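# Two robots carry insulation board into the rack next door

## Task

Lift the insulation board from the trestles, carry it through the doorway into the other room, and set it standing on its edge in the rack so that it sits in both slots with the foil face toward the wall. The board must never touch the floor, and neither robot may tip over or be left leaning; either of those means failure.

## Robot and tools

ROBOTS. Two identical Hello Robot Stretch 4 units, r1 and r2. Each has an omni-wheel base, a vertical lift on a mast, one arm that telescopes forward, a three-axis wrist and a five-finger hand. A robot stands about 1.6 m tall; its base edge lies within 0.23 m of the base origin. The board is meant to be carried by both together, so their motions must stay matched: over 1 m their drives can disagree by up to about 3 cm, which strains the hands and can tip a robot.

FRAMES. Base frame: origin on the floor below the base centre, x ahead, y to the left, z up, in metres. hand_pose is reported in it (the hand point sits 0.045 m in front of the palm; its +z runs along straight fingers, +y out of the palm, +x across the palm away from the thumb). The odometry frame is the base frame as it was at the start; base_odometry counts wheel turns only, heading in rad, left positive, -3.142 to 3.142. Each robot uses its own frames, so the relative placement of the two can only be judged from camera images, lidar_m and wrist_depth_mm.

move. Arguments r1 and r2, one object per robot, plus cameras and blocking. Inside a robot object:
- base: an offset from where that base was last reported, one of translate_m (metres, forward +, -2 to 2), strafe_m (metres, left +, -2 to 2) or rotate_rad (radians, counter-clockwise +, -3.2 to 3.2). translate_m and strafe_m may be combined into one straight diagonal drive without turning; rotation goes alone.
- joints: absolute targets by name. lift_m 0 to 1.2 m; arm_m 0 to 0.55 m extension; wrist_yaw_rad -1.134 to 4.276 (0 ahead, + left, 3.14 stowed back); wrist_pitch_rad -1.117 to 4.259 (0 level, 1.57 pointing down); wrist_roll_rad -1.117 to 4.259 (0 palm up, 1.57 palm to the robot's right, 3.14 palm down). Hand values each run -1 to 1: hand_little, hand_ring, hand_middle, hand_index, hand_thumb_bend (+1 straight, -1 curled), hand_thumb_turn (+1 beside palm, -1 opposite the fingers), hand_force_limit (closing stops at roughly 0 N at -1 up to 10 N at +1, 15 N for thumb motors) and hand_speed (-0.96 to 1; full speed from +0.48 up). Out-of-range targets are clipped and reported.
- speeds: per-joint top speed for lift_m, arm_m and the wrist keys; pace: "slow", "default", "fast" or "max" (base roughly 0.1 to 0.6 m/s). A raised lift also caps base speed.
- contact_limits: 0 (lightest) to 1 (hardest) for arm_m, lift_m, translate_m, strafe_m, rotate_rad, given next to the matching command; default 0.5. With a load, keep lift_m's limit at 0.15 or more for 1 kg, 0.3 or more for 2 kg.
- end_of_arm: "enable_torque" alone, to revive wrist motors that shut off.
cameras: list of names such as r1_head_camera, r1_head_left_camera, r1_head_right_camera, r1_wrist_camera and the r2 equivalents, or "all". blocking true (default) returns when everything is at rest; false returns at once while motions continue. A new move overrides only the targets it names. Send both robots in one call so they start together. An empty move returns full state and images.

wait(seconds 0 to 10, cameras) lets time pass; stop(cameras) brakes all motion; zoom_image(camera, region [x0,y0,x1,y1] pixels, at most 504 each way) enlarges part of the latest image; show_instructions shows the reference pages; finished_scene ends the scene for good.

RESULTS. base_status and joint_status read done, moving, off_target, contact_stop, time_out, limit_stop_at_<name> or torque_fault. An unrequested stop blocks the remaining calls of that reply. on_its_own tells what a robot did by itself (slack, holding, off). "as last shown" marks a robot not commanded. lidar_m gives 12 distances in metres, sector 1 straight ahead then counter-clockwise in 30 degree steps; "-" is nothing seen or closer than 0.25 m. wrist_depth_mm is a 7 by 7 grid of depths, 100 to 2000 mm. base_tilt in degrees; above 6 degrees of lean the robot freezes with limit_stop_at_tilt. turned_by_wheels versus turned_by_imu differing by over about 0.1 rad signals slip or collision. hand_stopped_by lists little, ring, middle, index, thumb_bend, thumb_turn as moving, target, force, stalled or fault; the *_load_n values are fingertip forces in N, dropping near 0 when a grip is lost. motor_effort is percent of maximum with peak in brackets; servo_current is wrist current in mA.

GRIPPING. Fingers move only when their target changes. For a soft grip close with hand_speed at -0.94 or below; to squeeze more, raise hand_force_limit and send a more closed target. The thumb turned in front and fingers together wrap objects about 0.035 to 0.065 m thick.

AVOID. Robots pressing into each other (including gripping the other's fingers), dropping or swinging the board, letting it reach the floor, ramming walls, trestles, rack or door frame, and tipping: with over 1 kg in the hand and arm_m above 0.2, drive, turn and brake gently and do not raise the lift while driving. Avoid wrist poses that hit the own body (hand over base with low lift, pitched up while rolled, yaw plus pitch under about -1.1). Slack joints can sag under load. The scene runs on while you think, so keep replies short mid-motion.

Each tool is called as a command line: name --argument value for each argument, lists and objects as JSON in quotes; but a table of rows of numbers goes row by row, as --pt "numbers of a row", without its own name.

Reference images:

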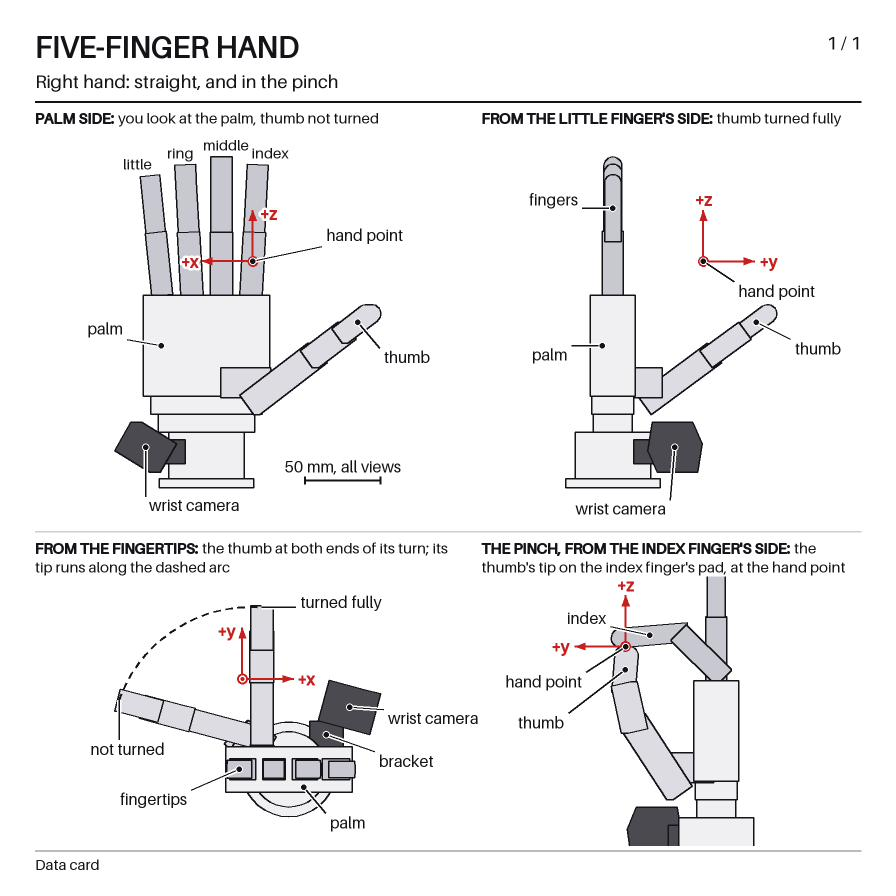

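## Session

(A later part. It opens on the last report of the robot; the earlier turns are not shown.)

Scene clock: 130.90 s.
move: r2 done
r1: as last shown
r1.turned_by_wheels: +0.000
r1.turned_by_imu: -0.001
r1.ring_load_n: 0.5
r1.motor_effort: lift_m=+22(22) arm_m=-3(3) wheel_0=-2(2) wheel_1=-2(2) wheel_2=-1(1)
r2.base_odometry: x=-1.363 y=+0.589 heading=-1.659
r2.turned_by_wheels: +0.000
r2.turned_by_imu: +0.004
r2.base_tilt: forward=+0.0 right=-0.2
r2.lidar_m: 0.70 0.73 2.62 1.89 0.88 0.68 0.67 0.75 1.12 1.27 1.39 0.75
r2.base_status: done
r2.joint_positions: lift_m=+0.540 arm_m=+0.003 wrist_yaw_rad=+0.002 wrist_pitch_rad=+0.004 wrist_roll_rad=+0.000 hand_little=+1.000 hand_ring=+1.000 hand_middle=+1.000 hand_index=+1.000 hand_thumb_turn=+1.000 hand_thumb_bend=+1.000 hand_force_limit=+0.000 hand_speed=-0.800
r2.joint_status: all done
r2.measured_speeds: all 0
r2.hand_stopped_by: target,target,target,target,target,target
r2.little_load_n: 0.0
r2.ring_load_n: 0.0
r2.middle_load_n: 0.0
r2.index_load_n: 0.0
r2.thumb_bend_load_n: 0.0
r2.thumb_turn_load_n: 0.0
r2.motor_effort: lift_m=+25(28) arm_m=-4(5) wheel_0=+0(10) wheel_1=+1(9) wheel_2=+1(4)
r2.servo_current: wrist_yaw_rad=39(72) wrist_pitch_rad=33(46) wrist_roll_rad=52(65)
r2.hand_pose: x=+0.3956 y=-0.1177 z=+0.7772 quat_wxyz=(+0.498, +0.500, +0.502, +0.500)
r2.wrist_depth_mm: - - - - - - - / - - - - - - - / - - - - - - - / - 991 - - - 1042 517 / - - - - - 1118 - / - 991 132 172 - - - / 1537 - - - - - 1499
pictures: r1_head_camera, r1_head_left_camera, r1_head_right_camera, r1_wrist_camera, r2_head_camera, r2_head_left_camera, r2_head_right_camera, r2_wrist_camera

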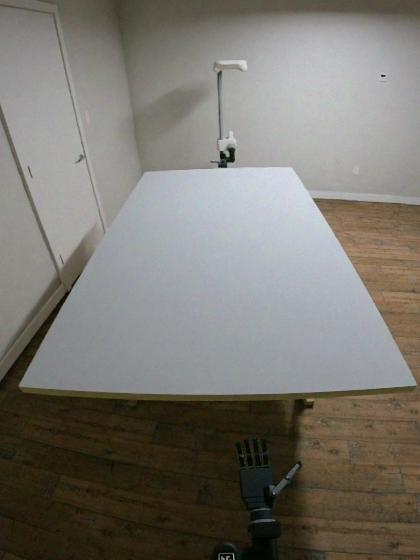

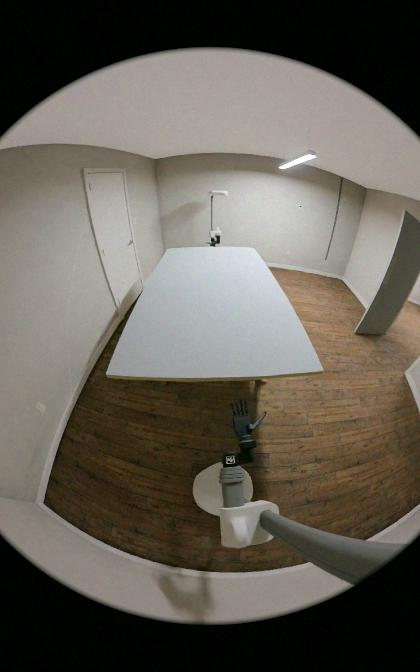

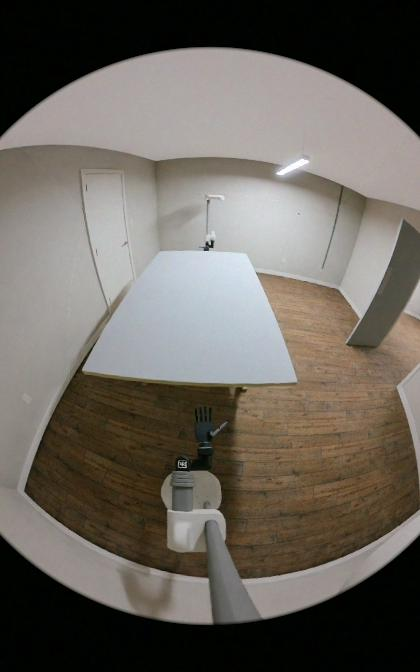

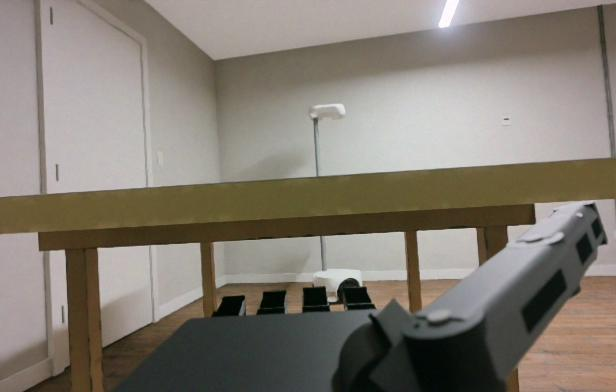

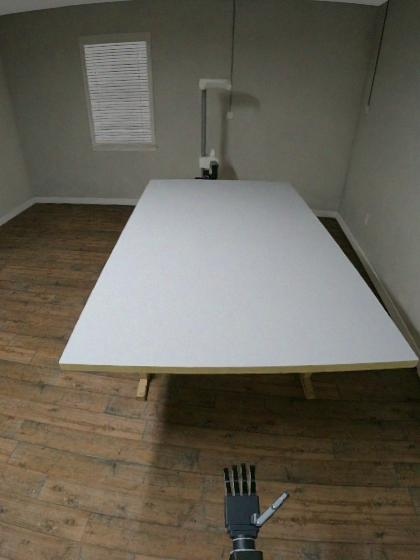

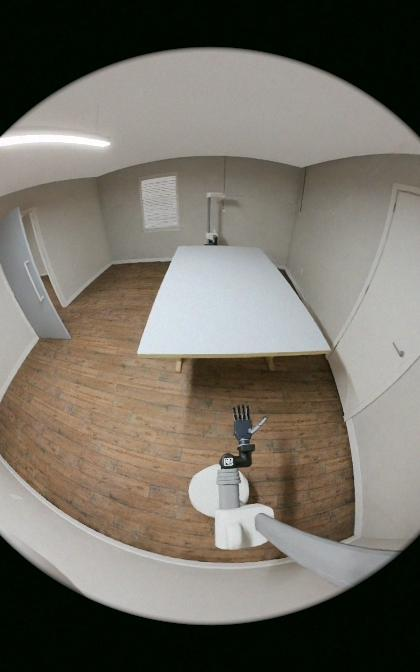

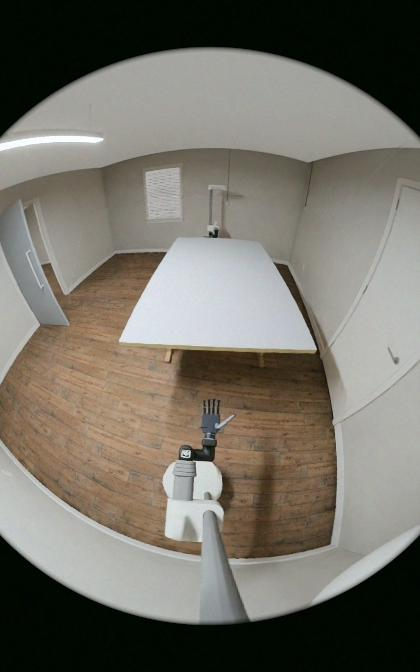

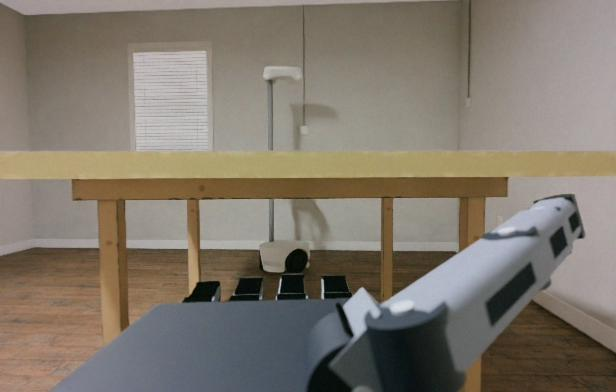

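move --r1 '{"base":{"strafe_m":0.075},"joints":{"wrist_yaw_rad":-0.07,"wrist_roll_rad":-0.06,"hand_thumb_turn":-1.0,"hand_speed":0.0}}' --r2 '{"joints":{"wrist_roll_rad":1.57,"hand_thumb_turn":-1.0,"hand_speed":0.0}}' --cameras '["r1_head_camera","r1_wrist_camera","r2_head_camera","r2_wrist_camera"]'

move --r2 '{"joints":{"wrist_roll_rad":3.14}}' --cameras '["r2_head_camera","r2_wrist_camera"]'

Scene clock: 143.73 s.
move: r1 done; r2 done
r1.base_odometry: x=+1.304 y=+0.500 heading=-1.565
r1.turned_by_wheels: +0.000
r1.turned_by_imu: -0.001
r1.base_tilt: forward=-0.5 right=-0.5
r1.lidar_m: 0.53 0.58 1.53 1.52 0.97 0.78 0.75 0.87 1.37 2.85 0.74 0.54
r1.base_status: done
r1.joint_positions: lift_m=+0.540 arm_m=+0.001 wrist_yaw_rad=-0.067 wrist_pitch_rad=+0.003 wrist_roll_rad=-0.058 hand_little=+1.000 hand_ring=+1.000 hand_middle=+1.000 hand_index=+1.000 hand_thumb_turn=-1.000 hand_thumb_bend=+1.000 hand_force_limit=+0.000 hand_speed=+0.000
r1.joint_status: all done
r1.measured_speeds: all 0
r1.hand_stopped_by: target,target,target,target,target,target
r1.little_load_n: 0.0
r1.ring_load_n: 0.0
r1.middle_load_n: 0.0
r1.index_load_n: 0.0
r1.thumb_bend_load_n: 0.0
r1.thumb_turn_load_n: 0.0
r1.motor_effort: lift_m=+22(22) arm_m=-3(3) wheel_0=-1(10) wheel_1=+2(9) wheel_2=-1(3)
r1.servo_current: wrist_yaw_rad=52(111) wrist_pitch_rad=33(33) wrist_roll_rad=39(52)
r1.hand_pose: x=+0.3856 y=-0.1293 z=+0.7792 quat_wxyz=(+0.530, +0.503, +0.499, +0.467)
r1.wrist_depth_mm: - - - - - - - / - - - - - - - / - - - - - - - / 332 330 330 330 - 330 330 / - - - - - 854 - / - - 210 174 - - - / 1661 1808 - - - - 1756
r2.base_odometry: x=-1.363 y=+0.589 heading=-1.659
r2.turned_by_wheels: +0.000
r2.turned_by_imu: +0.001
r2.base_tilt: forward=+0.0 right=-0.4
r2.lidar_m: 0.70 0.74 2.63 1.89 0.88 0.68 0.66 0.73 1.12 1.28 1.35 0.73
r2.base_status: not commanded
r2.joint_positions: lift_m=+0.540 arm_m=+0.003 wrist_yaw_rad=+0.002 wrist_pitch_rad=+0.004 wrist_roll_rad=+1.568 hand_little=+1.000 hand_ring=+1.000 hand_middle=+1.000 hand_index=+1.000 hand_thumb_turn=-1.000 hand_thumb_bend=+1.000 hand_force_limit=+0.000 hand_speed=+0.000
r2.joint_status: all done
r2.measured_speeds: all 0
r2.hand_stopped_by: target,target,target,target,target,target
r2.little_load_n: 0.0
r2.ring_load_n: 0.0
r2.middle_load_n: 0.0
r2.index_load_n: 0.0
r2.thumb_bend_load_n: 0.0
r2.thumb_turn_load_n: 0.0
r2.motor_effort: lift_m=+25(25) arm_m=-4(4) wheel_0=+0(0) wheel_1=+1(1) wheel_2=+0(1)
r2.servo_current: wrist_yaw_rad=26(78) wrist_pitch_rad=39(46) wrist_roll_rad=46(104)
r2.hand_pose: x=+0.3953 y=-0.1471 z=+0.6864 quat_wxyz=(+0.000, +0.709, +0.002, +0.706)
r2.wrist_depth_mm: - - 723 1008 - 1430 904 / - - 715 113 1808 1308 946 / - - 715 - - 1281 976 / - - 707 - - 1308 946 / - - 707 - - 1281 931 / - - 132 - - 1205 917 / - - - - - - 917

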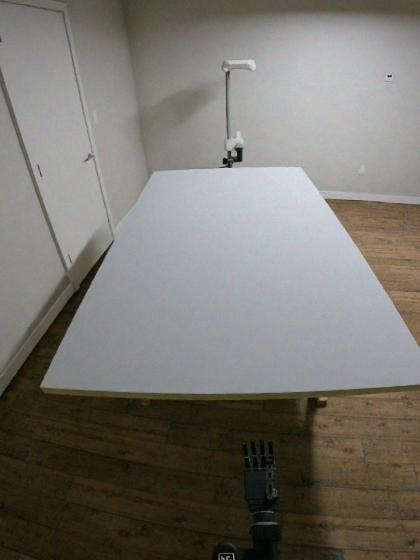

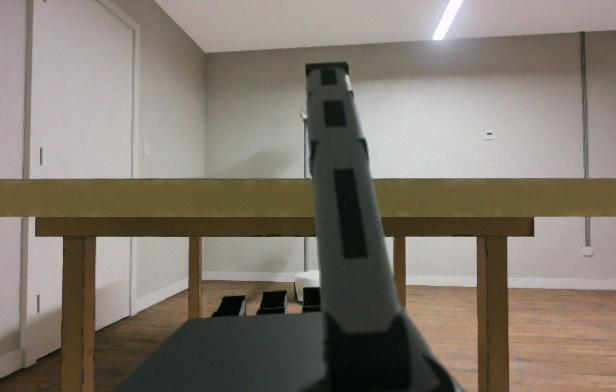

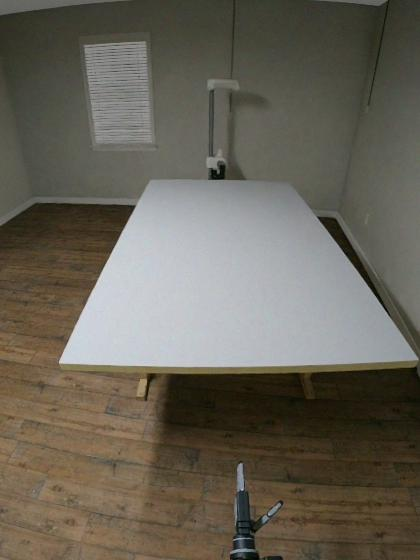

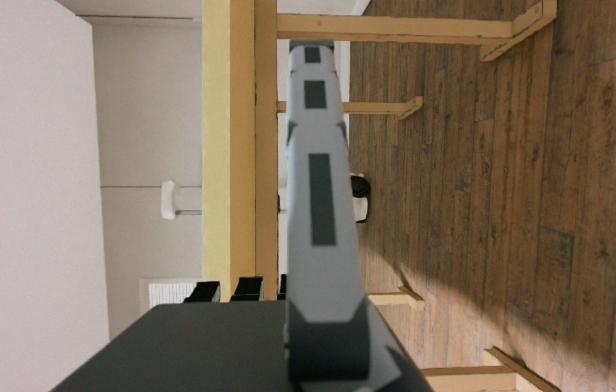

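Scene clock: 145.23 s.
move: r2 done
r1: as last shown
r1.turned_by_imu: +0.000
r1.index_load_n: -0.5
r1.motor_effort: lift_m=+22(22) arm_m=-3(3) wheel_0=-1(1) wheel_1=+2(2) wheel_2=-1(2)
r2.base_odometry: x=-1.363 y=+0.589 heading=-1.659
r2.turned_by_wheels: +0.000
r2.turned_by_imu: +0.000
r2.base_tilt: forward=+0.0 right=-0.2
r2.lidar_m: 0.70 0.74 2.64 1.90 0.87 0.69 0.67 0.74 1.11 1.27 1.37 0.74
r2.base_status: not commanded
r2.joint_positions: lift_m=+0.540 arm_m=+0.003 wrist_yaw_rad=+0.002 wrist_pitch_rad=+0.004 wrist_roll_rad=+3.138 hand_little=+1.000 hand_ring=+1.000 hand_middle=+1.000 hand_index=+1.000 hand_thumb_turn=-1.000 hand_thumb_bend=+1.000 hand_force_limit=+0.000 hand_speed=+0.000
r2.joint_status: all done
r2.measured_speeds: all 0
r2.hand_stopped_by: target,target,target,target,target,target
r2.little_load_n: 0.0
r2.ring_load_n: 0.0
r2.middle_load_n: 0.0
r2.index_load_n: 0.0
r2.thumb_bend_load_n: -0.5
r2.thumb_turn_load_n: 0.0
r2.motor_effort: lift_m=+24(25) arm_m=-4(4) wheel_0=+0(0) wheel_1=+1(2) wheel_2=+1(1)
r2.servo_current: wrist_yaw_rad=39(65) wrist_pitch_rad=39(46) wrist_roll_rad=46(111)
r2.hand_pose: x=+0.3950 y=-0.0563 z=+0.6567 quat_wxyz=(-0.499, +0.503, -0.499, +0.499)
r2.wrist_depth_mm: 1336 1397 1397 1397 1397 1281 1366 / - - - 1708 - 1808 1863 / - - - - - - - / - - - - - - - / 715 723 741 - - 732 - / 508 488 132 - - 525 525 / - - - - - - -

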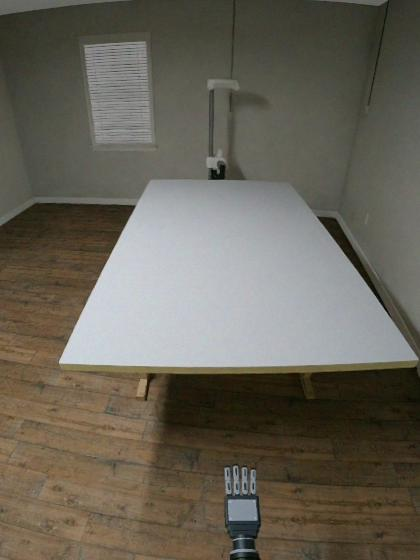

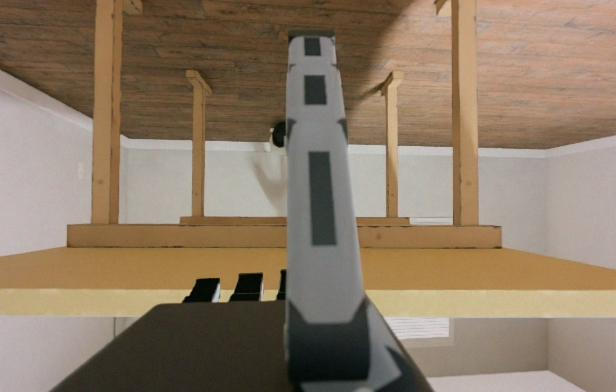

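move --r1 '{"joints":{"wrist_roll_rad":3.08}}' --r2 '{"base":{"strafe_m":-0.015},"joints":{"wrist_yaw_rad":0.02,"lift_m":0.65}}' --cameras '["r1_head_camera","r1_wrist_camera","r2_head_camera","r2_wrist_camera"]'

Scene clock: 154.30 s.
move: r1 done; r2 done
r1.base_odometry: x=+1.304 y=+0.500 heading=-1.565
r1.turned_by_wheels: +0.000
r1.turned_by_imu: -0.001
r1.base_tilt: forward=-0.5 right=-0.4
r1.lidar_m: 0.53 0.59 1.54 1.51 0.97 0.77 0.77 0.86 1.37 2.84 0.75 0.55
r1.base_status: not commanded
r1.joint_positions: lift_m=+0.540 arm_m=+0.001 wrist_yaw_rad=-0.067 wrist_pitch_rad=+0.003 wrist_roll_rad=+3.078 hand_little=+1.000 hand_ring=+1.000 hand_middle=+1.000 hand_index=+1.000 hand_thumb_turn=-1.000 hand_thumb_bend=+1.000 hand_force_limit=+0.000 hand_speed=+0.000
r1.joint_status: all done
r1.measured_speeds: all 0
r1.hand_stopped_by: target,target,target,target,target,target
r1.little_load_n: 0.0
r1.ring_load_n: 0.0
r1.middle_load_n: 0.0
r1.index_load_n: 0.0
r1.thumb_bend_load_n: 0.0
r1.thumb_turn_load_n: 0.0
r1.motor_effort: lift_m=+22(22) arm_m=-3(3) wheel_0=-1(2) wheel_1=+2(3) wheel_2=-1(2)
r1.servo_current: wrist_yaw_rad=46(65) wrist_pitch_rad=33(39) wrist_roll_rad=33(72)
r1.hand_pose: x=+0.3889 y=-0.0752 z=+0.6553 quat_wxyz=(-0.466, +0.500, -0.502, +0.531)
r1.wrist_depth_mm: 1366 1281 1336 1336 1336 1308 1229 / - 1863 1983 1808 1808 1921 1708 / - - - - - - - / - - - - - - - / 842 640 661 - - - 723 / 357 362 203 132 - 382 387 / - 325 - - - - 327
r2.base_odometry: x=-1.378 y=+0.590 heading=-1.659
r2.turned_by_wheels: +0.000
r2.turned_by_imu: +0.001
r2.base_tilt: forward=+0.0 right=-0.4
r2.lidar_m: 0.71 0.74 2.64 1.89 0.89 0.70 0.68 0.73 1.13 1.26 1.37 0.74
r2.base_status: done
r2.joint_positions: lift_m=+0.650 arm_m=+0.003 wrist_yaw_rad=+0.018 wrist_pitch_rad=+0.004 wrist_roll_rad=+3.138 hand_little=+1.000 hand_ring=+1.000 hand_middle=+1.000 hand_index=+1.000 hand_thumb_turn=-1.000 hand_thumb_bend=+1.000 hand_force_limit=+0.000 hand_speed=+0.000
r2.joint_status: all done
r2.measured_speeds: all 0
r2.hand_stopped_by: target,target,target,target,target,target
r2.little_load_n: 0.0
r2.ring_load_n: 0.0
r2.middle_load_n: 0.0
r2.index_load_n: 0.0
r2.thumb_bend_load_n: 0.0
r2.thumb_turn_load_n: 0.0
r2.motor_effort: lift_m=+24(28) arm_m=-4(4) wheel_0=+1(10) wheel_1=+0(8) wheel_2=+0(2)
r2.servo_current: wrist_yaw_rad=59(72) wrist_pitch_rad=39(46) wrist_roll_rad=52(65)
r2.hand_pose: x=+0.3958 y=-0.0529 z=+0.7667 quat_wxyz=(-0.503, +0.506, -0.496, +0.495)
r2.wrist_depth_mm: 1618 1618 1618 1576 1618 1576 1576 / - - - 1921 - - - / - - - - - - - / - 496 492 - - 504 - / - - - - - - - / - - 132 - - - - / - - - - - - -

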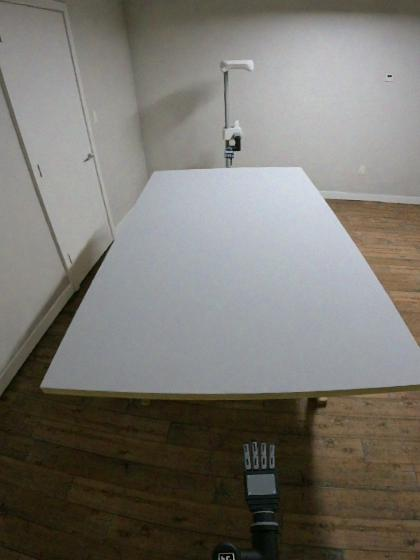

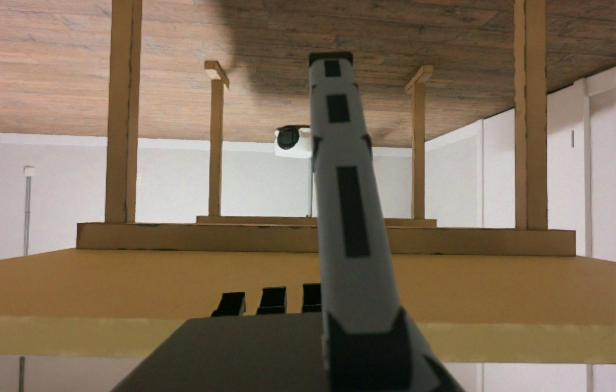

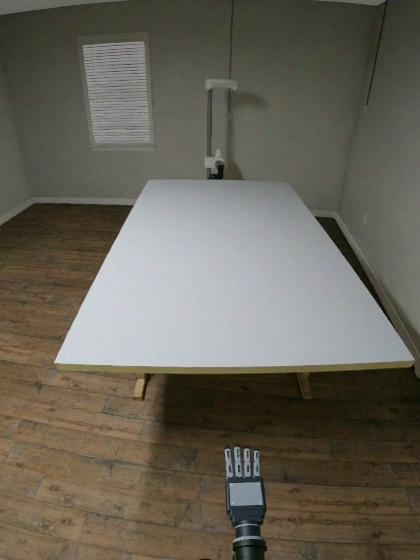

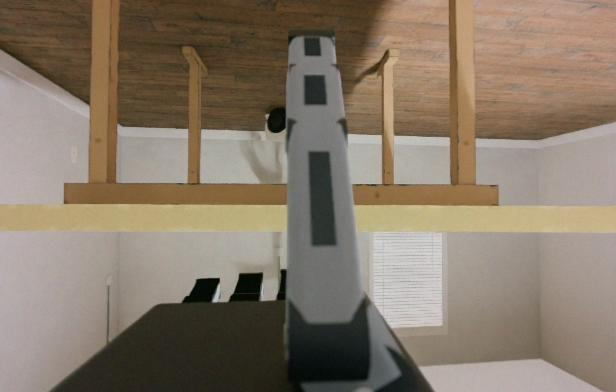

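move --r1 '{"base":{"strafe_m":0.03},"joints":{"wrist_roll_rad":-0.06,"lift_m":0.557}}' --r2 '{"joints":{"wrist_pitch_rad":-0.05,"lift_m":0.64}}'

move --r1 '{"joints":{"arm_m":0.1}}' --r2 '{"joints":{"arm_m":0.1},"base":{"translate_m":0.13},"pace":"slow"}' --cameras '["all"]'

Scene clock: 162.23 s.
move: r1 done; r2 done
r1.base_odometry: x=+1.334 y=+0.500 heading=-1.565
r1.turned_by_wheels: +0.000
r1.turned_by_imu: -0.002
r1.base_tilt: forward=-0.6 right=-0.5
r1.lidar_m: 0.51 0.56 1.49 1.46 0.95 0.76 0.75 0.86 1.33 2.86 0.75 0.55
r1.base_status: done
r1.joint_positions: lift_m=+0.557 arm_m=+0.001 wrist_yaw_rad=-0.067 wrist_pitch_rad=+0.003 wrist_roll_rad=-0.058 hand_little=+1.000 hand_ring=+1.000 hand_middle=+1.000 hand_index=+1.000 hand_thumb_turn=-1.000 hand_thumb_bend=+1.000 hand_force_limit=+0.000 hand_speed=+0.000
r1.joint_status: all done
r1.measured_speeds: all 0
r1.hand_stopped_by: target,target,target,target,target,target
r1.little_load_n: 0.5
r1.ring_load_n: 0.0
r1.middle_load_n: 0.0
r1.index_load_n: 0.0
r1.thumb_bend_load_n: 0.0
r1.thumb_turn_load_n: 0.0
r1.motor_effort: lift_m=+22(26) arm_m=-3(3) wheel_0=-2(9) wheel_1=+1(9) wheel_2=-1(2)
r1.servo_current: wrist_yaw_rad=46(59) wrist_pitch_rad=26(39) wrist_roll_rad=33(78)
r1.hand_pose: x=+0.3856 y=-0.1294 z=+0.7962 quat_wxyz=(+0.530, +0.503, +0.498, +0.467)
r1.wrist_depth_mm: - - - - - - - / - - - - - - - / - - - - - - - / 330 - - - - - - / - - - - - 842 - / - - 186 174 - - - / 1708 1863 - - - - 1808
r2.base_odometry: x=-1.378 y=+0.590 heading=-1.659
r2.turned_by_wheels: +0.000
r2.turned_by_imu: +0.001
r2.base_tilt: forward=+0.0 right=-0.5
r2.lidar_m: 0.71 0.74 2.65 1.88 0.90 0.70 0.68 0.75 1.12 1.26 1.36 0.74
r2.base_status: not commanded
r2.joint_positions: lift_m=+0.640 arm_m=+0.003 wrist_yaw_rad=+0.018 wrist_pitch_rad=-0.041 wrist_roll_rad=+3.138 hand_little=+1.000 hand_ring=+1.000 hand_middle=+1.000 hand_index=+1.000 hand_thumb_turn=-1.000 hand_thumb_bend=+1.000 hand_force_limit=+0.000 hand_speed=+0.000
r2.joint_status: all done
r2.measured_speeds: all 0
r2.hand_stopped_by: target,target,target,target,target,target
r2.little_load_n: 0.0
r2.ring_load_n: 0.5
r2.middle_load_n: 0.0
r2.index_load_n: 0.0
r2.thumb_bend_load_n: 0.0
r2.thumb_turn_load_n: 0.0
r2.motor_effort: lift_m=+18(24) arm_m=-4(4) wheel_0=+1(1) wheel_1=+0(1) wheel_2=+0(1)
r2.servo_current: wrist_yaw_rad=46(72) wrist_pitch_rad=52(85) wrist_roll_rad=46(65)
r2.hand_pose: x=+0.3983 y=-0.0528 z=+0.7673 quat_wxyz=(-0.514, +0.495, -0.484, +0.506)
r2.wrist_depth_mm: 1808 1756 1808 1661 1756 1576 1708 / - - - - - - - / - - - - - - - / 488 488 488 - - 496 500 / - - - - - - - / - - 132 - - - - / - - - - - - -
pictures: none

Scene clock: 164.83 s.
move: r1 done; r2 done
r1.base_odometry: x=+1.334 y=+0.500 heading=-1.565
r1.turned_by_wheels: +0.000
r1.turned_by_imu: -0.001
r1.base_tilt: forward=-0.6 right=-0.5
r1.lidar_m: 0.53 0.56 1.48 1.50 0.98 0.76 0.77 0.84 1.35 2.89 0.76 0.57
r1.base_status: not commanded
r1.joint_positions: lift_m=+0.557 arm_m=+0.100 wrist_yaw_rad=-0.068 wrist_pitch_rad=+0.003 wrist_roll_rad=-0.058 hand_little=+1.000 hand_ring=+1.000 hand_middle=+1.000 hand_index=+1.000 hand_thumb_turn=-1.000 hand_thumb_bend=+1.000 hand_force_limit=+0.000 hand_speed=+0.000
r1.joint_status: all done
r1.measured_speeds: all 0
r1.hand_stopped_by: target,target,target,target,target,target
r1.little_load_n: 0.0
r1.ring_load_n: 0.0
r1.middle_load_n: 0.0
r1.index_load_n: 0.0
r1.thumb_bend_load_n: 0.0
r1.thumb_turn_load_n: 0.0
r1.motor_effort: lift_m=+22(22) arm_m=+4(8) wheel_0=-2(3) wheel_1=+1(2) wheel_2=-1(1)
r1.servo_current: wrist_yaw_rad=39(59) wrist_pitch_rad=26(39) wrist_roll_rad=33(46)
r1.hand_pose: x=+0.4842 y=-0.1294 z=+0.7962 quat_wxyz=(+0.530, +0.503, +0.498, +0.467)
r1.wrist_depth_mm: - - - - - - - / - - - - - - - / - - - - - - - / 234 233 233 234 - 233 - / 233 - - - - 232 - / - - 211 174 - 768 - / 1618 1921 - - - - 1808
r2.base_odometry: x=-1.390 y=+0.461 heading=-1.659
r2.turned_by_wheels: +0.000
r2.turned_by_imu: +0.001
r2.base_tilt: forward=-0.1 right=-0.3
r2.lidar_m: 0.58 0.61 2.58 2.23 1.05 0.83 0.80 0.89 1.31 1.28 0.86 0.61
r2.base_status: done
r2.joint_positions: lift_m=+0.640 arm_m=+0.100 wrist_yaw_rad=+0.018 wrist_pitch_rad=-0.041 wrist_roll_rad=+3.138 hand_little=+1.000 hand_ring=+1.000 hand_middle=+1.000 hand_index=+1.000 hand_thumb_turn=-1.000 hand_thumb_bend=+1.000 hand_force_limit=+0.000 hand_speed=+0.000
r2.joint_status: all done
r2.measured_speeds: all 0
r2.hand_stopped_by: target,target,target,target,target,target
r2.little_load_n: 0.0
r2.ring_load_n: 0.0
r2.middle_load_n: 0.0
r2.index_load_n: 0.0
r2.thumb_bend_load_n: 0.0
r2.thumb_turn_load_n: 0.5
r2.motor_effort: lift_m=+18(18) arm_m=+6(9) wheel_0=+2(7) wheel_1=+0(5) wheel_2=-2(9)
r2.servo_current: wrist_yaw_rad=46(85) wrist_pitch_rad=46(59) wrist_roll_rad=46(59)
r2.hand_pose: x=+0.4953 y=-0.0528 z=+0.7673 quat_wxyz=(-0.514, +0.495, -0.484, +0.506)
r2.wrist_depth_mm: 1756 1708 1708 1661 1618 1661 1661 / - - - - - - - / - - - - - - - / 263 264 265 - - 273 418 / - - - - - - - / - - 132 - - - - / - - - - - - -
pictures: r1_head_camera, r1_head_left_camera, r1_head_right_camera, r1_wrist_camera, r2_head_camera, r2_head_left_camera, r2_head_right_camera, r2_wrist_camera

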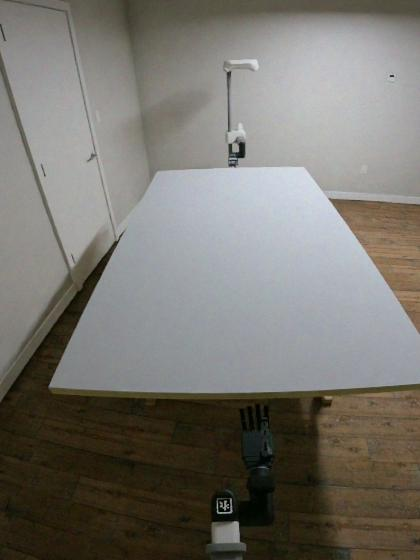

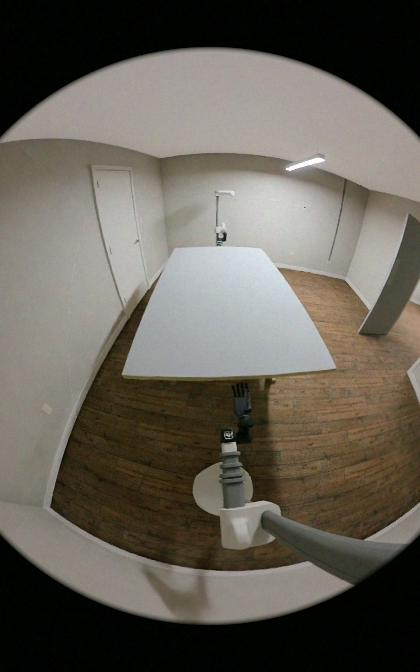

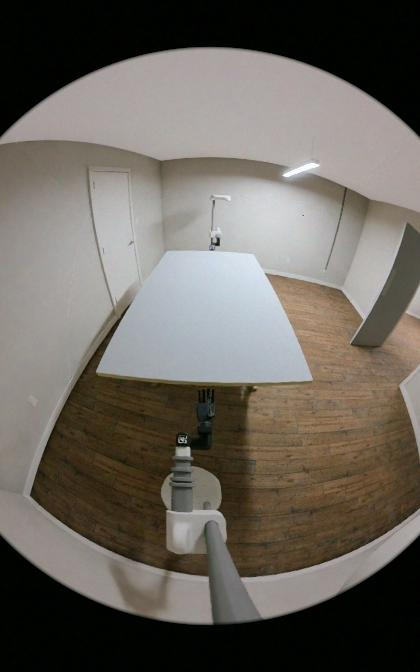

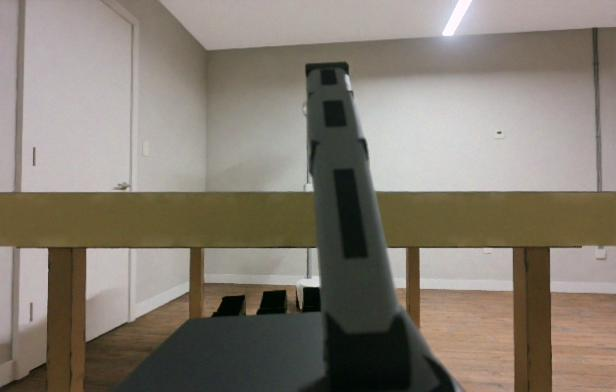

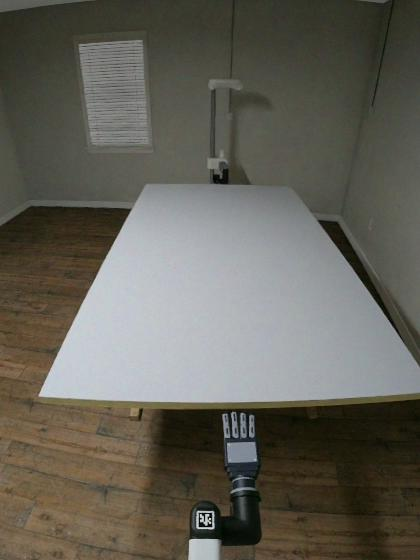

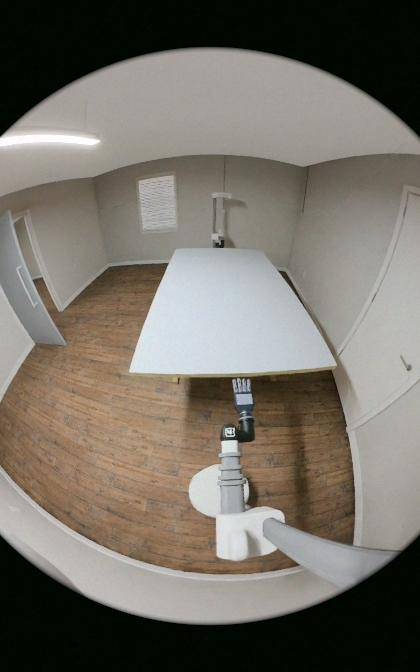

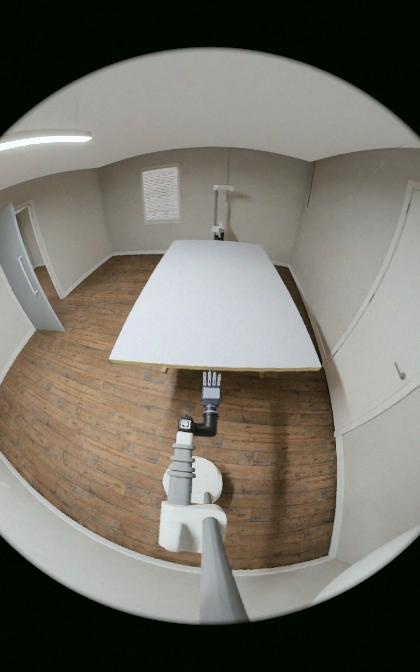

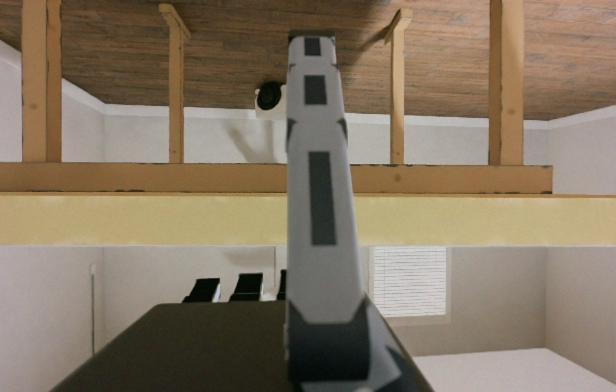

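move --r2 '{"joints":{"lift_m":0.655}}'

move --r1 '{"base":{"translate_m":0.113},"pace":"slow","contact_limits":{"translate_m":0.1}}' --r2 '{"base":{"translate_m":0.14},"pace":"slow","contact_limits":{"translate_m":0.1}}' --cameras '["r1_head_camera","r1_wrist_camera","r2_head_camera","r2_wrist_camera"]'

zoom_image --camera "r1_head_camera" --region '[180, 360, 340, 520]'

zoom_image --camera "r2_head_camera" --region '[180, 380, 340, 540]'

Scene clock: 168.07 s.
move: r2 done
r1: as last shown
r1.motor_effort: lift_m=+22(22) arm_m=+5(5) wheel_0=-2(2) wheel_1=+1(1) wheel_2=-1(1)
r2.base_odometry: x=-1.390 y=+0.461 heading=-1.659
r2.turned_by_wheels: +0.000
r2.turned_by_imu: +0.001
r2.base_tilt: forward=+0.1 right=-0.3
r2.lidar_m: 0.58 0.59 2.57 2.23 1.04 0.82 0.81 0.87 1.29 1.27 0.86 0.62
r2.base_status: not commanded
r2.joint_positions: lift_m=+0.655 arm_m=+0.100 wrist_yaw_rad=+0.018 wrist_pitch_rad=-0.041 wrist_roll_rad=+3.138 hand_little=+1.000 hand_ring=+1.000 hand_middle=+1.000 hand_index=+1.000 hand_thumb_turn=-1.000 hand_thumb_bend=+1.000 hand_force_limit=+0.000 hand_speed=+0.000
r2.joint_status: all done
r2.measured_speeds: all 0
r2.hand_stopped_by: target,target,target,target,target,target
r2.little_load_n: 0.0
r2.ring_load_n: 0.0
r2.middle_load_n: 0.0
r2.index_load_n: 0.0
r2.thumb_bend_load_n: 0.0
r2.thumb_turn_load_n: 0.0
r2.motor_effort: lift_m=+25(26) arm_m=+6(7) wheel_0=+2(2) wheel_1=+0(1) wheel_2=-2(2)
r2.servo_current: wrist_yaw_rad=39(78) wrist_pitch_rad=46(52) wrist_roll_rad=46(59)
r2.hand_pose: x=+0.4953 y=-0.0528 z=+0.7818 quat_wxyz=(-0.514, +0.495, -0.484, +0.507)
r2.wrist_depth_mm: 1756 1808 1808 1618 1756 1661 1756 / - - - - - - - / - - - - - - - / 262 263 265 - - 272 273 / - - - - - - - / - - 131 - - - - / - - - - - - -
pictures: none

Scene clock: 170.73 s.
move: r1 done; r2 done
r1.base_odometry: x=+1.335 y=+0.387 heading=-1.564
r1.turned_by_wheels: +0.000
r1.turned_by_imu: +0.001
r1.base_tilt: forward=-0.6 right=-0.4
r1.lidar_m: 0.42 0.45 0.65 1.46 1.09 0.88 0.88 0.97 1.52 2.91 0.61 0.46
r1.base_status: done
r1.joint_positions: lift_m=+0.557 arm_m=+0.100 wrist_yaw_rad=-0.068 wrist_pitch_rad=+0.003 wrist_roll_rad=-0.058 hand_little=+1.000 hand_ring=+1.000 hand_middle=+1.000 hand_index=+1.000 hand_thumb_turn=-1.000 hand_thumb_bend=+1.000 hand_force_limit=+0.000 hand_speed=+0.000
r1.joint_status: not commanded
r1.measured_speeds: all 0
r1.hand_stopped_by: target,target,target,target,target,target
r1.little_load_n: 0.0
r1.ring_load_n: 0.0
r1.middle_load_n: 0.0
r1.index_load_n: 0.0
r1.thumb_bend_load_n: 0.0
r1.thumb_turn_load_n: 0.0
r1.motor_effort: lift_m=+22(22) arm_m=+4(5) wheel_0=+2(6) wheel_1=+3(6) wheel_2=-2(8)
r1.servo_current: wrist_yaw_rad=52(59) wrist_pitch_rad=26(39) wrist_roll_rad=39(46)
r1.contact_limits: translate_m 0.1
r1.hand_pose: x=+0.4842 y=-0.1294 z=+0.7962 quat_wxyz=(+0.530, +0.503, +0.498, +0.467)
r1.wrist_depth_mm: - - - - - - - / - - - - - - - / 1708 - - - - - - / 121 121 121 121 120 120 120 / 121 120 120 - - 120 120 / - - 211 174 - - - / 1708 1983 - - - - 661
r2.base_odometry: x=-1.402 y=+0.321 heading=-1.659
r2.turned_by_wheels: +0.000
r2.turned_by_imu: +0.000
r2.base_tilt: forward=-0.2 right=-0.3
r2.lidar_m: 0.44 0.48 0.62 2.62 1.23 0.96 0.95 1.02 1.31 1.29 0.65 0.48
r2.base_status: done
r2.joint_positions: lift_m=+0.655 arm_m=+0.100 wrist_yaw_rad=+0.018 wrist_pitch_rad=-0.041 wrist_roll_rad=+3.138 hand_little=+1.000 hand_ring=+1.000 hand_middle=+1.000 hand_index=+1.000 hand_thumb_turn=-1.000 hand_thumb_bend=+1.000 hand_force_limit=+0.000 hand_speed=+0.000
r2.joint_status: not commanded
r2.measured_speeds: all 0
r2.hand_stopped_by: target,target,target,target,target,target
r2.little_load_n: 0.0
r2.ring_load_n: -0.5
r2.middle_load_n: 0.0
r2.index_load_n: 0.0
r2.thumb_bend_load_n: 0.0
r2.thumb_turn_load_n: 0.0
r2.motor_effort: lift_m=+25(25) arm_m=+6(7) wheel_0=+2(6) wheel_1=+2(5) wheel_2=-3(8)
r2.servo_current: wrist_yaw_rad=59(72) wrist_pitch_rad=59(59) wrist_roll_rad=33(72)
r2.contact_limits: translate_m 0.1
r2.hand_pose: x=+0.4953 y=-0.0528 z=+0.7818 quat_wxyz=(-0.514, +0.495, -0.484, +0.507)
r2.wrist_depth_mm: 1863 1808 1756 1661 1661 1808 699 / - - - - - - - / - - - - - - - / 126 127 128 - 130 131 - / 127 127 128 - 130 131 - / - - 132 - - - - / - - - - - - -

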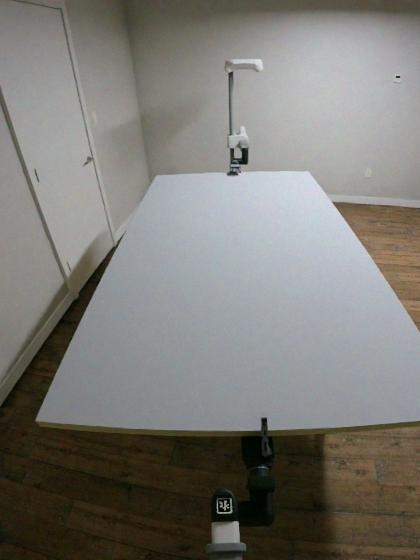

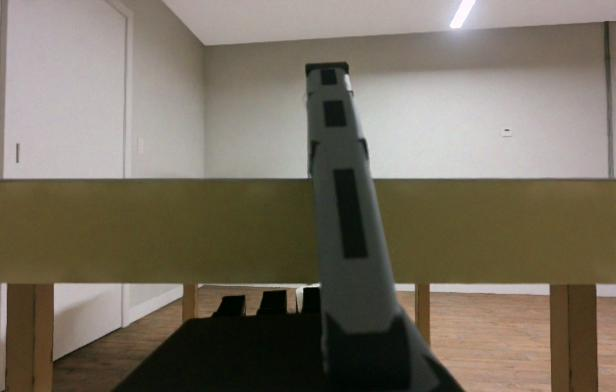

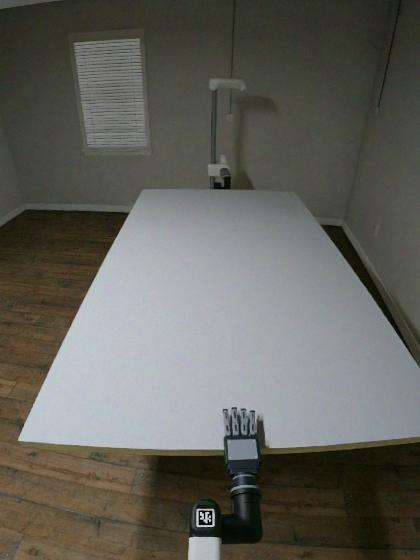

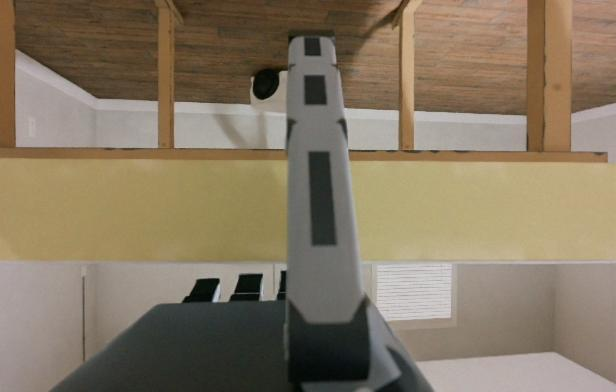

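Scaled by 3.150 from the camera's image (finer frame: 1200x1600).

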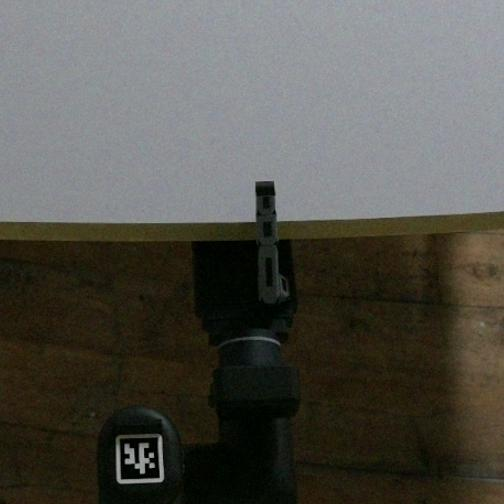

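Scaled by 3.150 from the camera's image (finer frame: 1200x1600).

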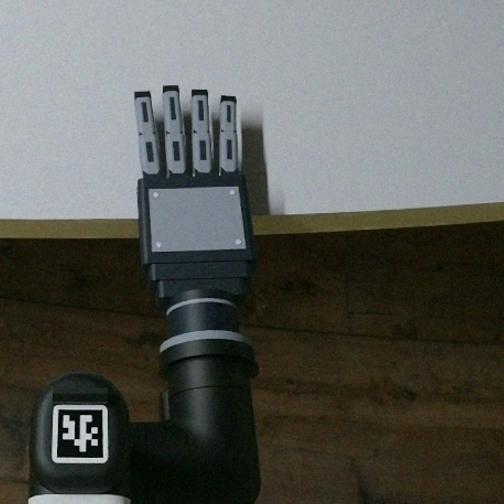

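move --r1 '{"joints":{"lift_m":0.565},"pace":"slow"}' --r2 '{"joints":{"lift_m":0.645,"arm_m":0.107},"pace":"slow"}' --cameras '["r1_wrist_camera","r2_wrist_camera"]'

zoom_image --camera "r1_wrist_camera" --region '[100, 180, 500, 392]'

zoom_image --camera "r2_wrist_camera" --region '[100, 180, 500, 392]'

Scene clock: 172.97 s.
move: r1 done; r2 done
r1.base_odometry: x=+1.335 y=+0.387 heading=-1.564
r1.turned_by_wheels: +0.000
r1.turned_by_imu: -0.001
r1.base_tilt: forward=-0.5 right=-0.4
r1.lidar_m: 0.43 0.44 0.65 1.43 1.09 0.88 0.86 0.96 1.55 2.90 0.61 0.46
r1.base_status: not commanded
r1.joint_positions: lift_m=+0.565 arm_m=+0.100 wrist_yaw_rad=-0.068 wrist_pitch_rad=+0.003 wrist_roll_rad=-0.058 hand_little=+1.000 hand_ring=+1.000 hand_middle=+1.000 hand_index=+1.000 hand_thumb_turn=-1.000 hand_thumb_bend=+1.000 hand_force_limit=+0.000 hand_speed=+0.000
r1.joint_status: all done
r1.measured_speeds: all 0
r1.hand_stopped_by: target,target,target,target,target,target
r1.little_load_n: 0.0
r1.ring_load_n: 0.0
r1.middle_load_n: 0.0
r1.index_load_n: 0.0
r1.thumb_bend_load_n: 0.0
r1.thumb_turn_load_n: 0.0
r1.motor_effort: lift_m=+22(24) arm_m=+4(4) wheel_0=+2(2) wheel_1=+3(4) wheel_2=-2(2)
r1.servo_current: wrist_yaw_rad=46(59) wrist_pitch_rad=33(39) wrist_roll_rad=39(39)
r1.contact_limits: translate_m 0.1
r1.hand_pose: x=+0.4842 y=-0.1294 z=+0.8042 quat_wxyz=(+0.530, +0.503, +0.498, +0.467)
r1.wrist_depth_mm: - - - - - - - / - - - - - - - / 1708 - - - - - - / 121 - - - - - - / 121 121 120 - - 120 120 / 120 120 120 120 - 119 - / 1708 1983 - - - - 661
r2.base_odometry: x=-1.402 y=+0.321 heading=-1.659
r2.turned_by_wheels: +0.000
r2.turned_by_imu: +0.001
r2.base_tilt: forward=-0.1 right=-0.2
r2.lidar_m: 0.44 0.47 0.64 2.60 1.23 0.97 0.94 1.03 1.32 1.29 0.66 0.49
r2.base_status: not commanded
r2.joint_positions: lift_m=+0.645 arm_m=+0.107 wrist_yaw_rad=+0.018 wrist_pitch_rad=-0.041 wrist_roll_rad=+3.138 hand_little=+1.000 hand_ring=+1.000 hand_middle=+1.000 hand_index=+1.000 hand_thumb_turn=-1.000 hand_thumb_bend=+1.000 hand_force_limit=+0.000 hand_speed=+0.000
r2.joint_status: all done
r2.measured_speeds: all 0
r2.hand_stopped_by: target,target,target,target,target,target
r2.little_load_n: 0.0
r2.ring_load_n: 0.0
r2.middle_load_n: 0.0
r2.index_load_n: 0.0
r2.thumb_bend_load_n: 0.0
r2.thumb_turn_load_n: 0.0
r2.motor_effort: lift_m=+17(24) arm_m=+7(9) wheel_0=+2(2) wheel_1=+2(2) wheel_2=-3(3)
r2.servo_current: wrist_yaw_rad=59(65) wrist_pitch_rad=52(52) wrist_roll_rad=52(72)
r2.contact_limits: translate_m 0.1
r2.hand_pose: x=+0.5023 y=-0.0528 z=+0.7724 quat_wxyz=(-0.514, +0.495, -0.484, +0.507)
r2.wrist_depth_mm: 1756 1756 1863 1661 1618 1756 699 / - - - - - - 683 / - - - - - - 691 / 119 120 - - - 124 - / 120 120 121 - 123 124 - / - 121 121 - - - - / - - - - - - -

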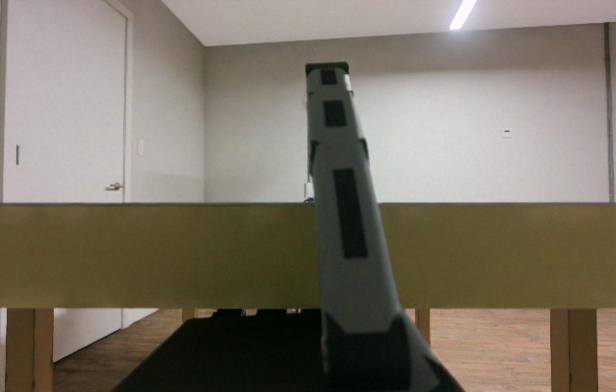

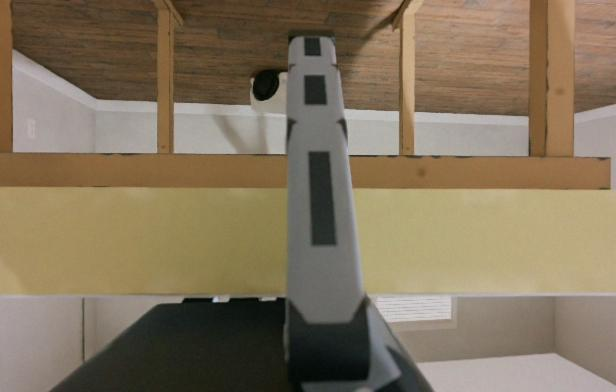

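Scaled by 1.260.

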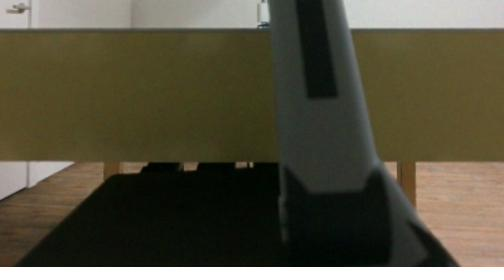

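Scaled by 1.260.

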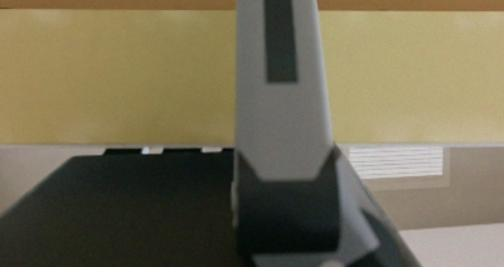

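move --r1 '{"joints":{"lift_m":0.571},"pace":"slow"}' --r2 '{"joints":{"lift_m":0.639},"pace":"slow"}' --cameras '["r1_wrist_camera","r2_wrist_camera"]'

zoom_image --camera "r1_wrist_camera" --region '[100, 240, 500, 392]'

zoom_image --camera "r2_wrist_camera" --region '[100, 240, 500, 392]'

Scene clock: 174.90 s.
move: r1 done; r2 done
r1.base_odometry: x=+1.335 y=+0.387 heading=-1.564
r1.turned_by_wheels: +0.000
r1.turned_by_imu: +0.000
r1.base_tilt: forward=-0.7 right=-0.4
r1.lidar_m: 0.42 0.46 0.66 1.45 1.11 0.86 0.88 0.99 1.54 2.90 0.61 0.47
r1.base_status: not commanded
r1.joint_positions: lift_m=+0.571 arm_m=+0.100 wrist_yaw_rad=-0.068 wrist_pitch_rad=+0.003 wrist_roll_rad=-0.058 hand_little=+1.000 hand_ring=+1.000 hand_middle=+1.000 hand_index=+1.000 hand_thumb_turn=-1.000 hand_thumb_bend=+1.000 hand_force_limit=+0.000 hand_speed=+0.000
r1.joint_status: all done
r1.measured_speeds: all 0
r1.hand_stopped_by: target,target,target,target,target,target
r1.little_load_n: 0.5
r1.ring_load_n: 0.0
r1.middle_load_n: 0.0
r1.index_load_n: 0.0
r1.thumb_bend_load_n: 0.0
r1.thumb_turn_load_n: 0.0
r1.motor_effort: lift_m=+23(27) arm_m=+4(5) wheel_0=+2(2) wheel_1=+3(3) wheel_2=-2(2)
r1.servo_current: wrist_yaw_rad=59(59) wrist_pitch_rad=39(39) wrist_roll_rad=33(39)
r1.contact_limits: translate_m 0.1
r1.hand_pose: x=+0.4842 y=-0.1294 z=+0.8101 quat_wxyz=(+0.530, +0.503, +0.498, +0.467)
r1.wrist_depth_mm: - - - - - - - / - - - - - - - / 1756 - - - - - - / 133 - - - - - - / 121 120 120 - - 119 120 / 120 120 120 - - 119 - / 1756 1983 - - - - 661
r2.base_odometry: x=-1.402 y=+0.321 heading=-1.659
r2.turned_by_wheels: +0.000
r2.turned_by_imu: +0.000
r2.base_tilt: forward=-0.1 right=-0.3
r2.lidar_m: 0.44 0.45 0.64 2.60 1.23 0.98 0.95 1.03 1.32 1.29 0.65 0.48
r2.base_status: not commanded
r2.joint_positions: lift_m=+0.639 arm_m=+0.107 wrist_yaw_rad=+0.018 wrist_pitch_rad=-0.041 wrist_roll_rad=+3.138 hand_little=+1.000 hand_ring=+1.000 hand_middle=+1.000 hand_index=+1.000 hand_thumb_turn=-1.000 hand_thumb_bend=+1.000 hand_force_limit=+0.000 hand_speed=+0.000
r2.joint_status: all done
r2.measured_speeds: all 0
r2.hand_stopped_by: target,target,target,target,target,target
r2.little_load_n: 0.0
r2.ring_load_n: 0.0
r2.middle_load_n: 0.0
r2.index_load_n: 0.0
r2.thumb_bend_load_n: 0.0
r2.thumb_turn_load_n: 0.0
r2.motor_effort: lift_m=+17(18) arm_m=+6(7) wheel_0=+2(2) wheel_1=+2(3) wheel_2=-2(3)
r2.servo_current: wrist_yaw_rad=65(65) wrist_pitch_rad=46(52) wrist_roll_rad=52(59)
r2.contact_limits: translate_m 0.1
r2.hand_pose: x=+0.5023 y=-0.0528 z=+0.7664 quat_wxyz=(-0.514, +0.495, -0.484, +0.507)
r2.wrist_depth_mm: 1756 1756 1756 1618 1618 1756 691 / - - - - - - 691 / - - - - - - 683 / 119 315 - - - 124 - / 119 120 121 - 123 124 - / 120 121 121 - - 124 - / - - - - - - -

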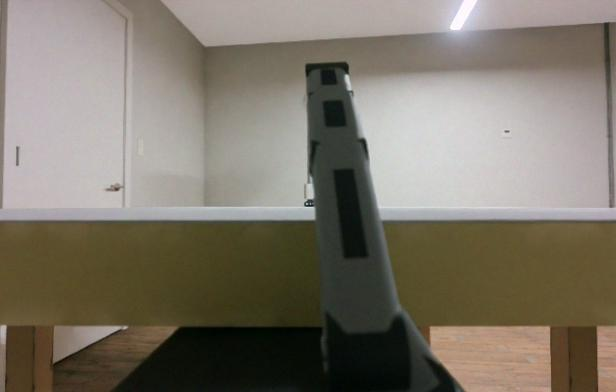

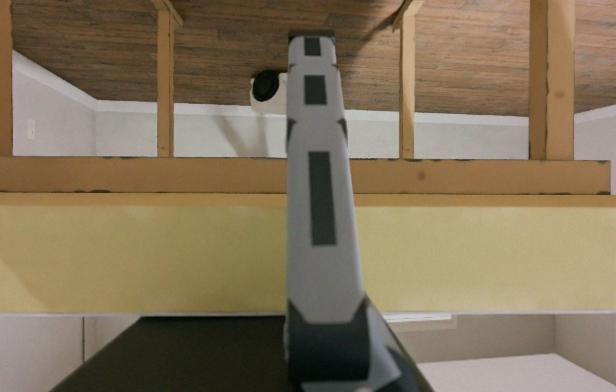

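Scaled by 1.260.

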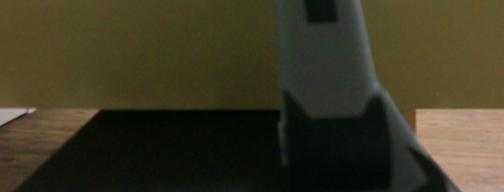

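Scaled by 1.260.

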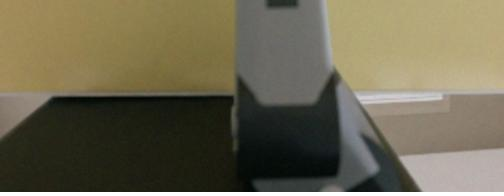

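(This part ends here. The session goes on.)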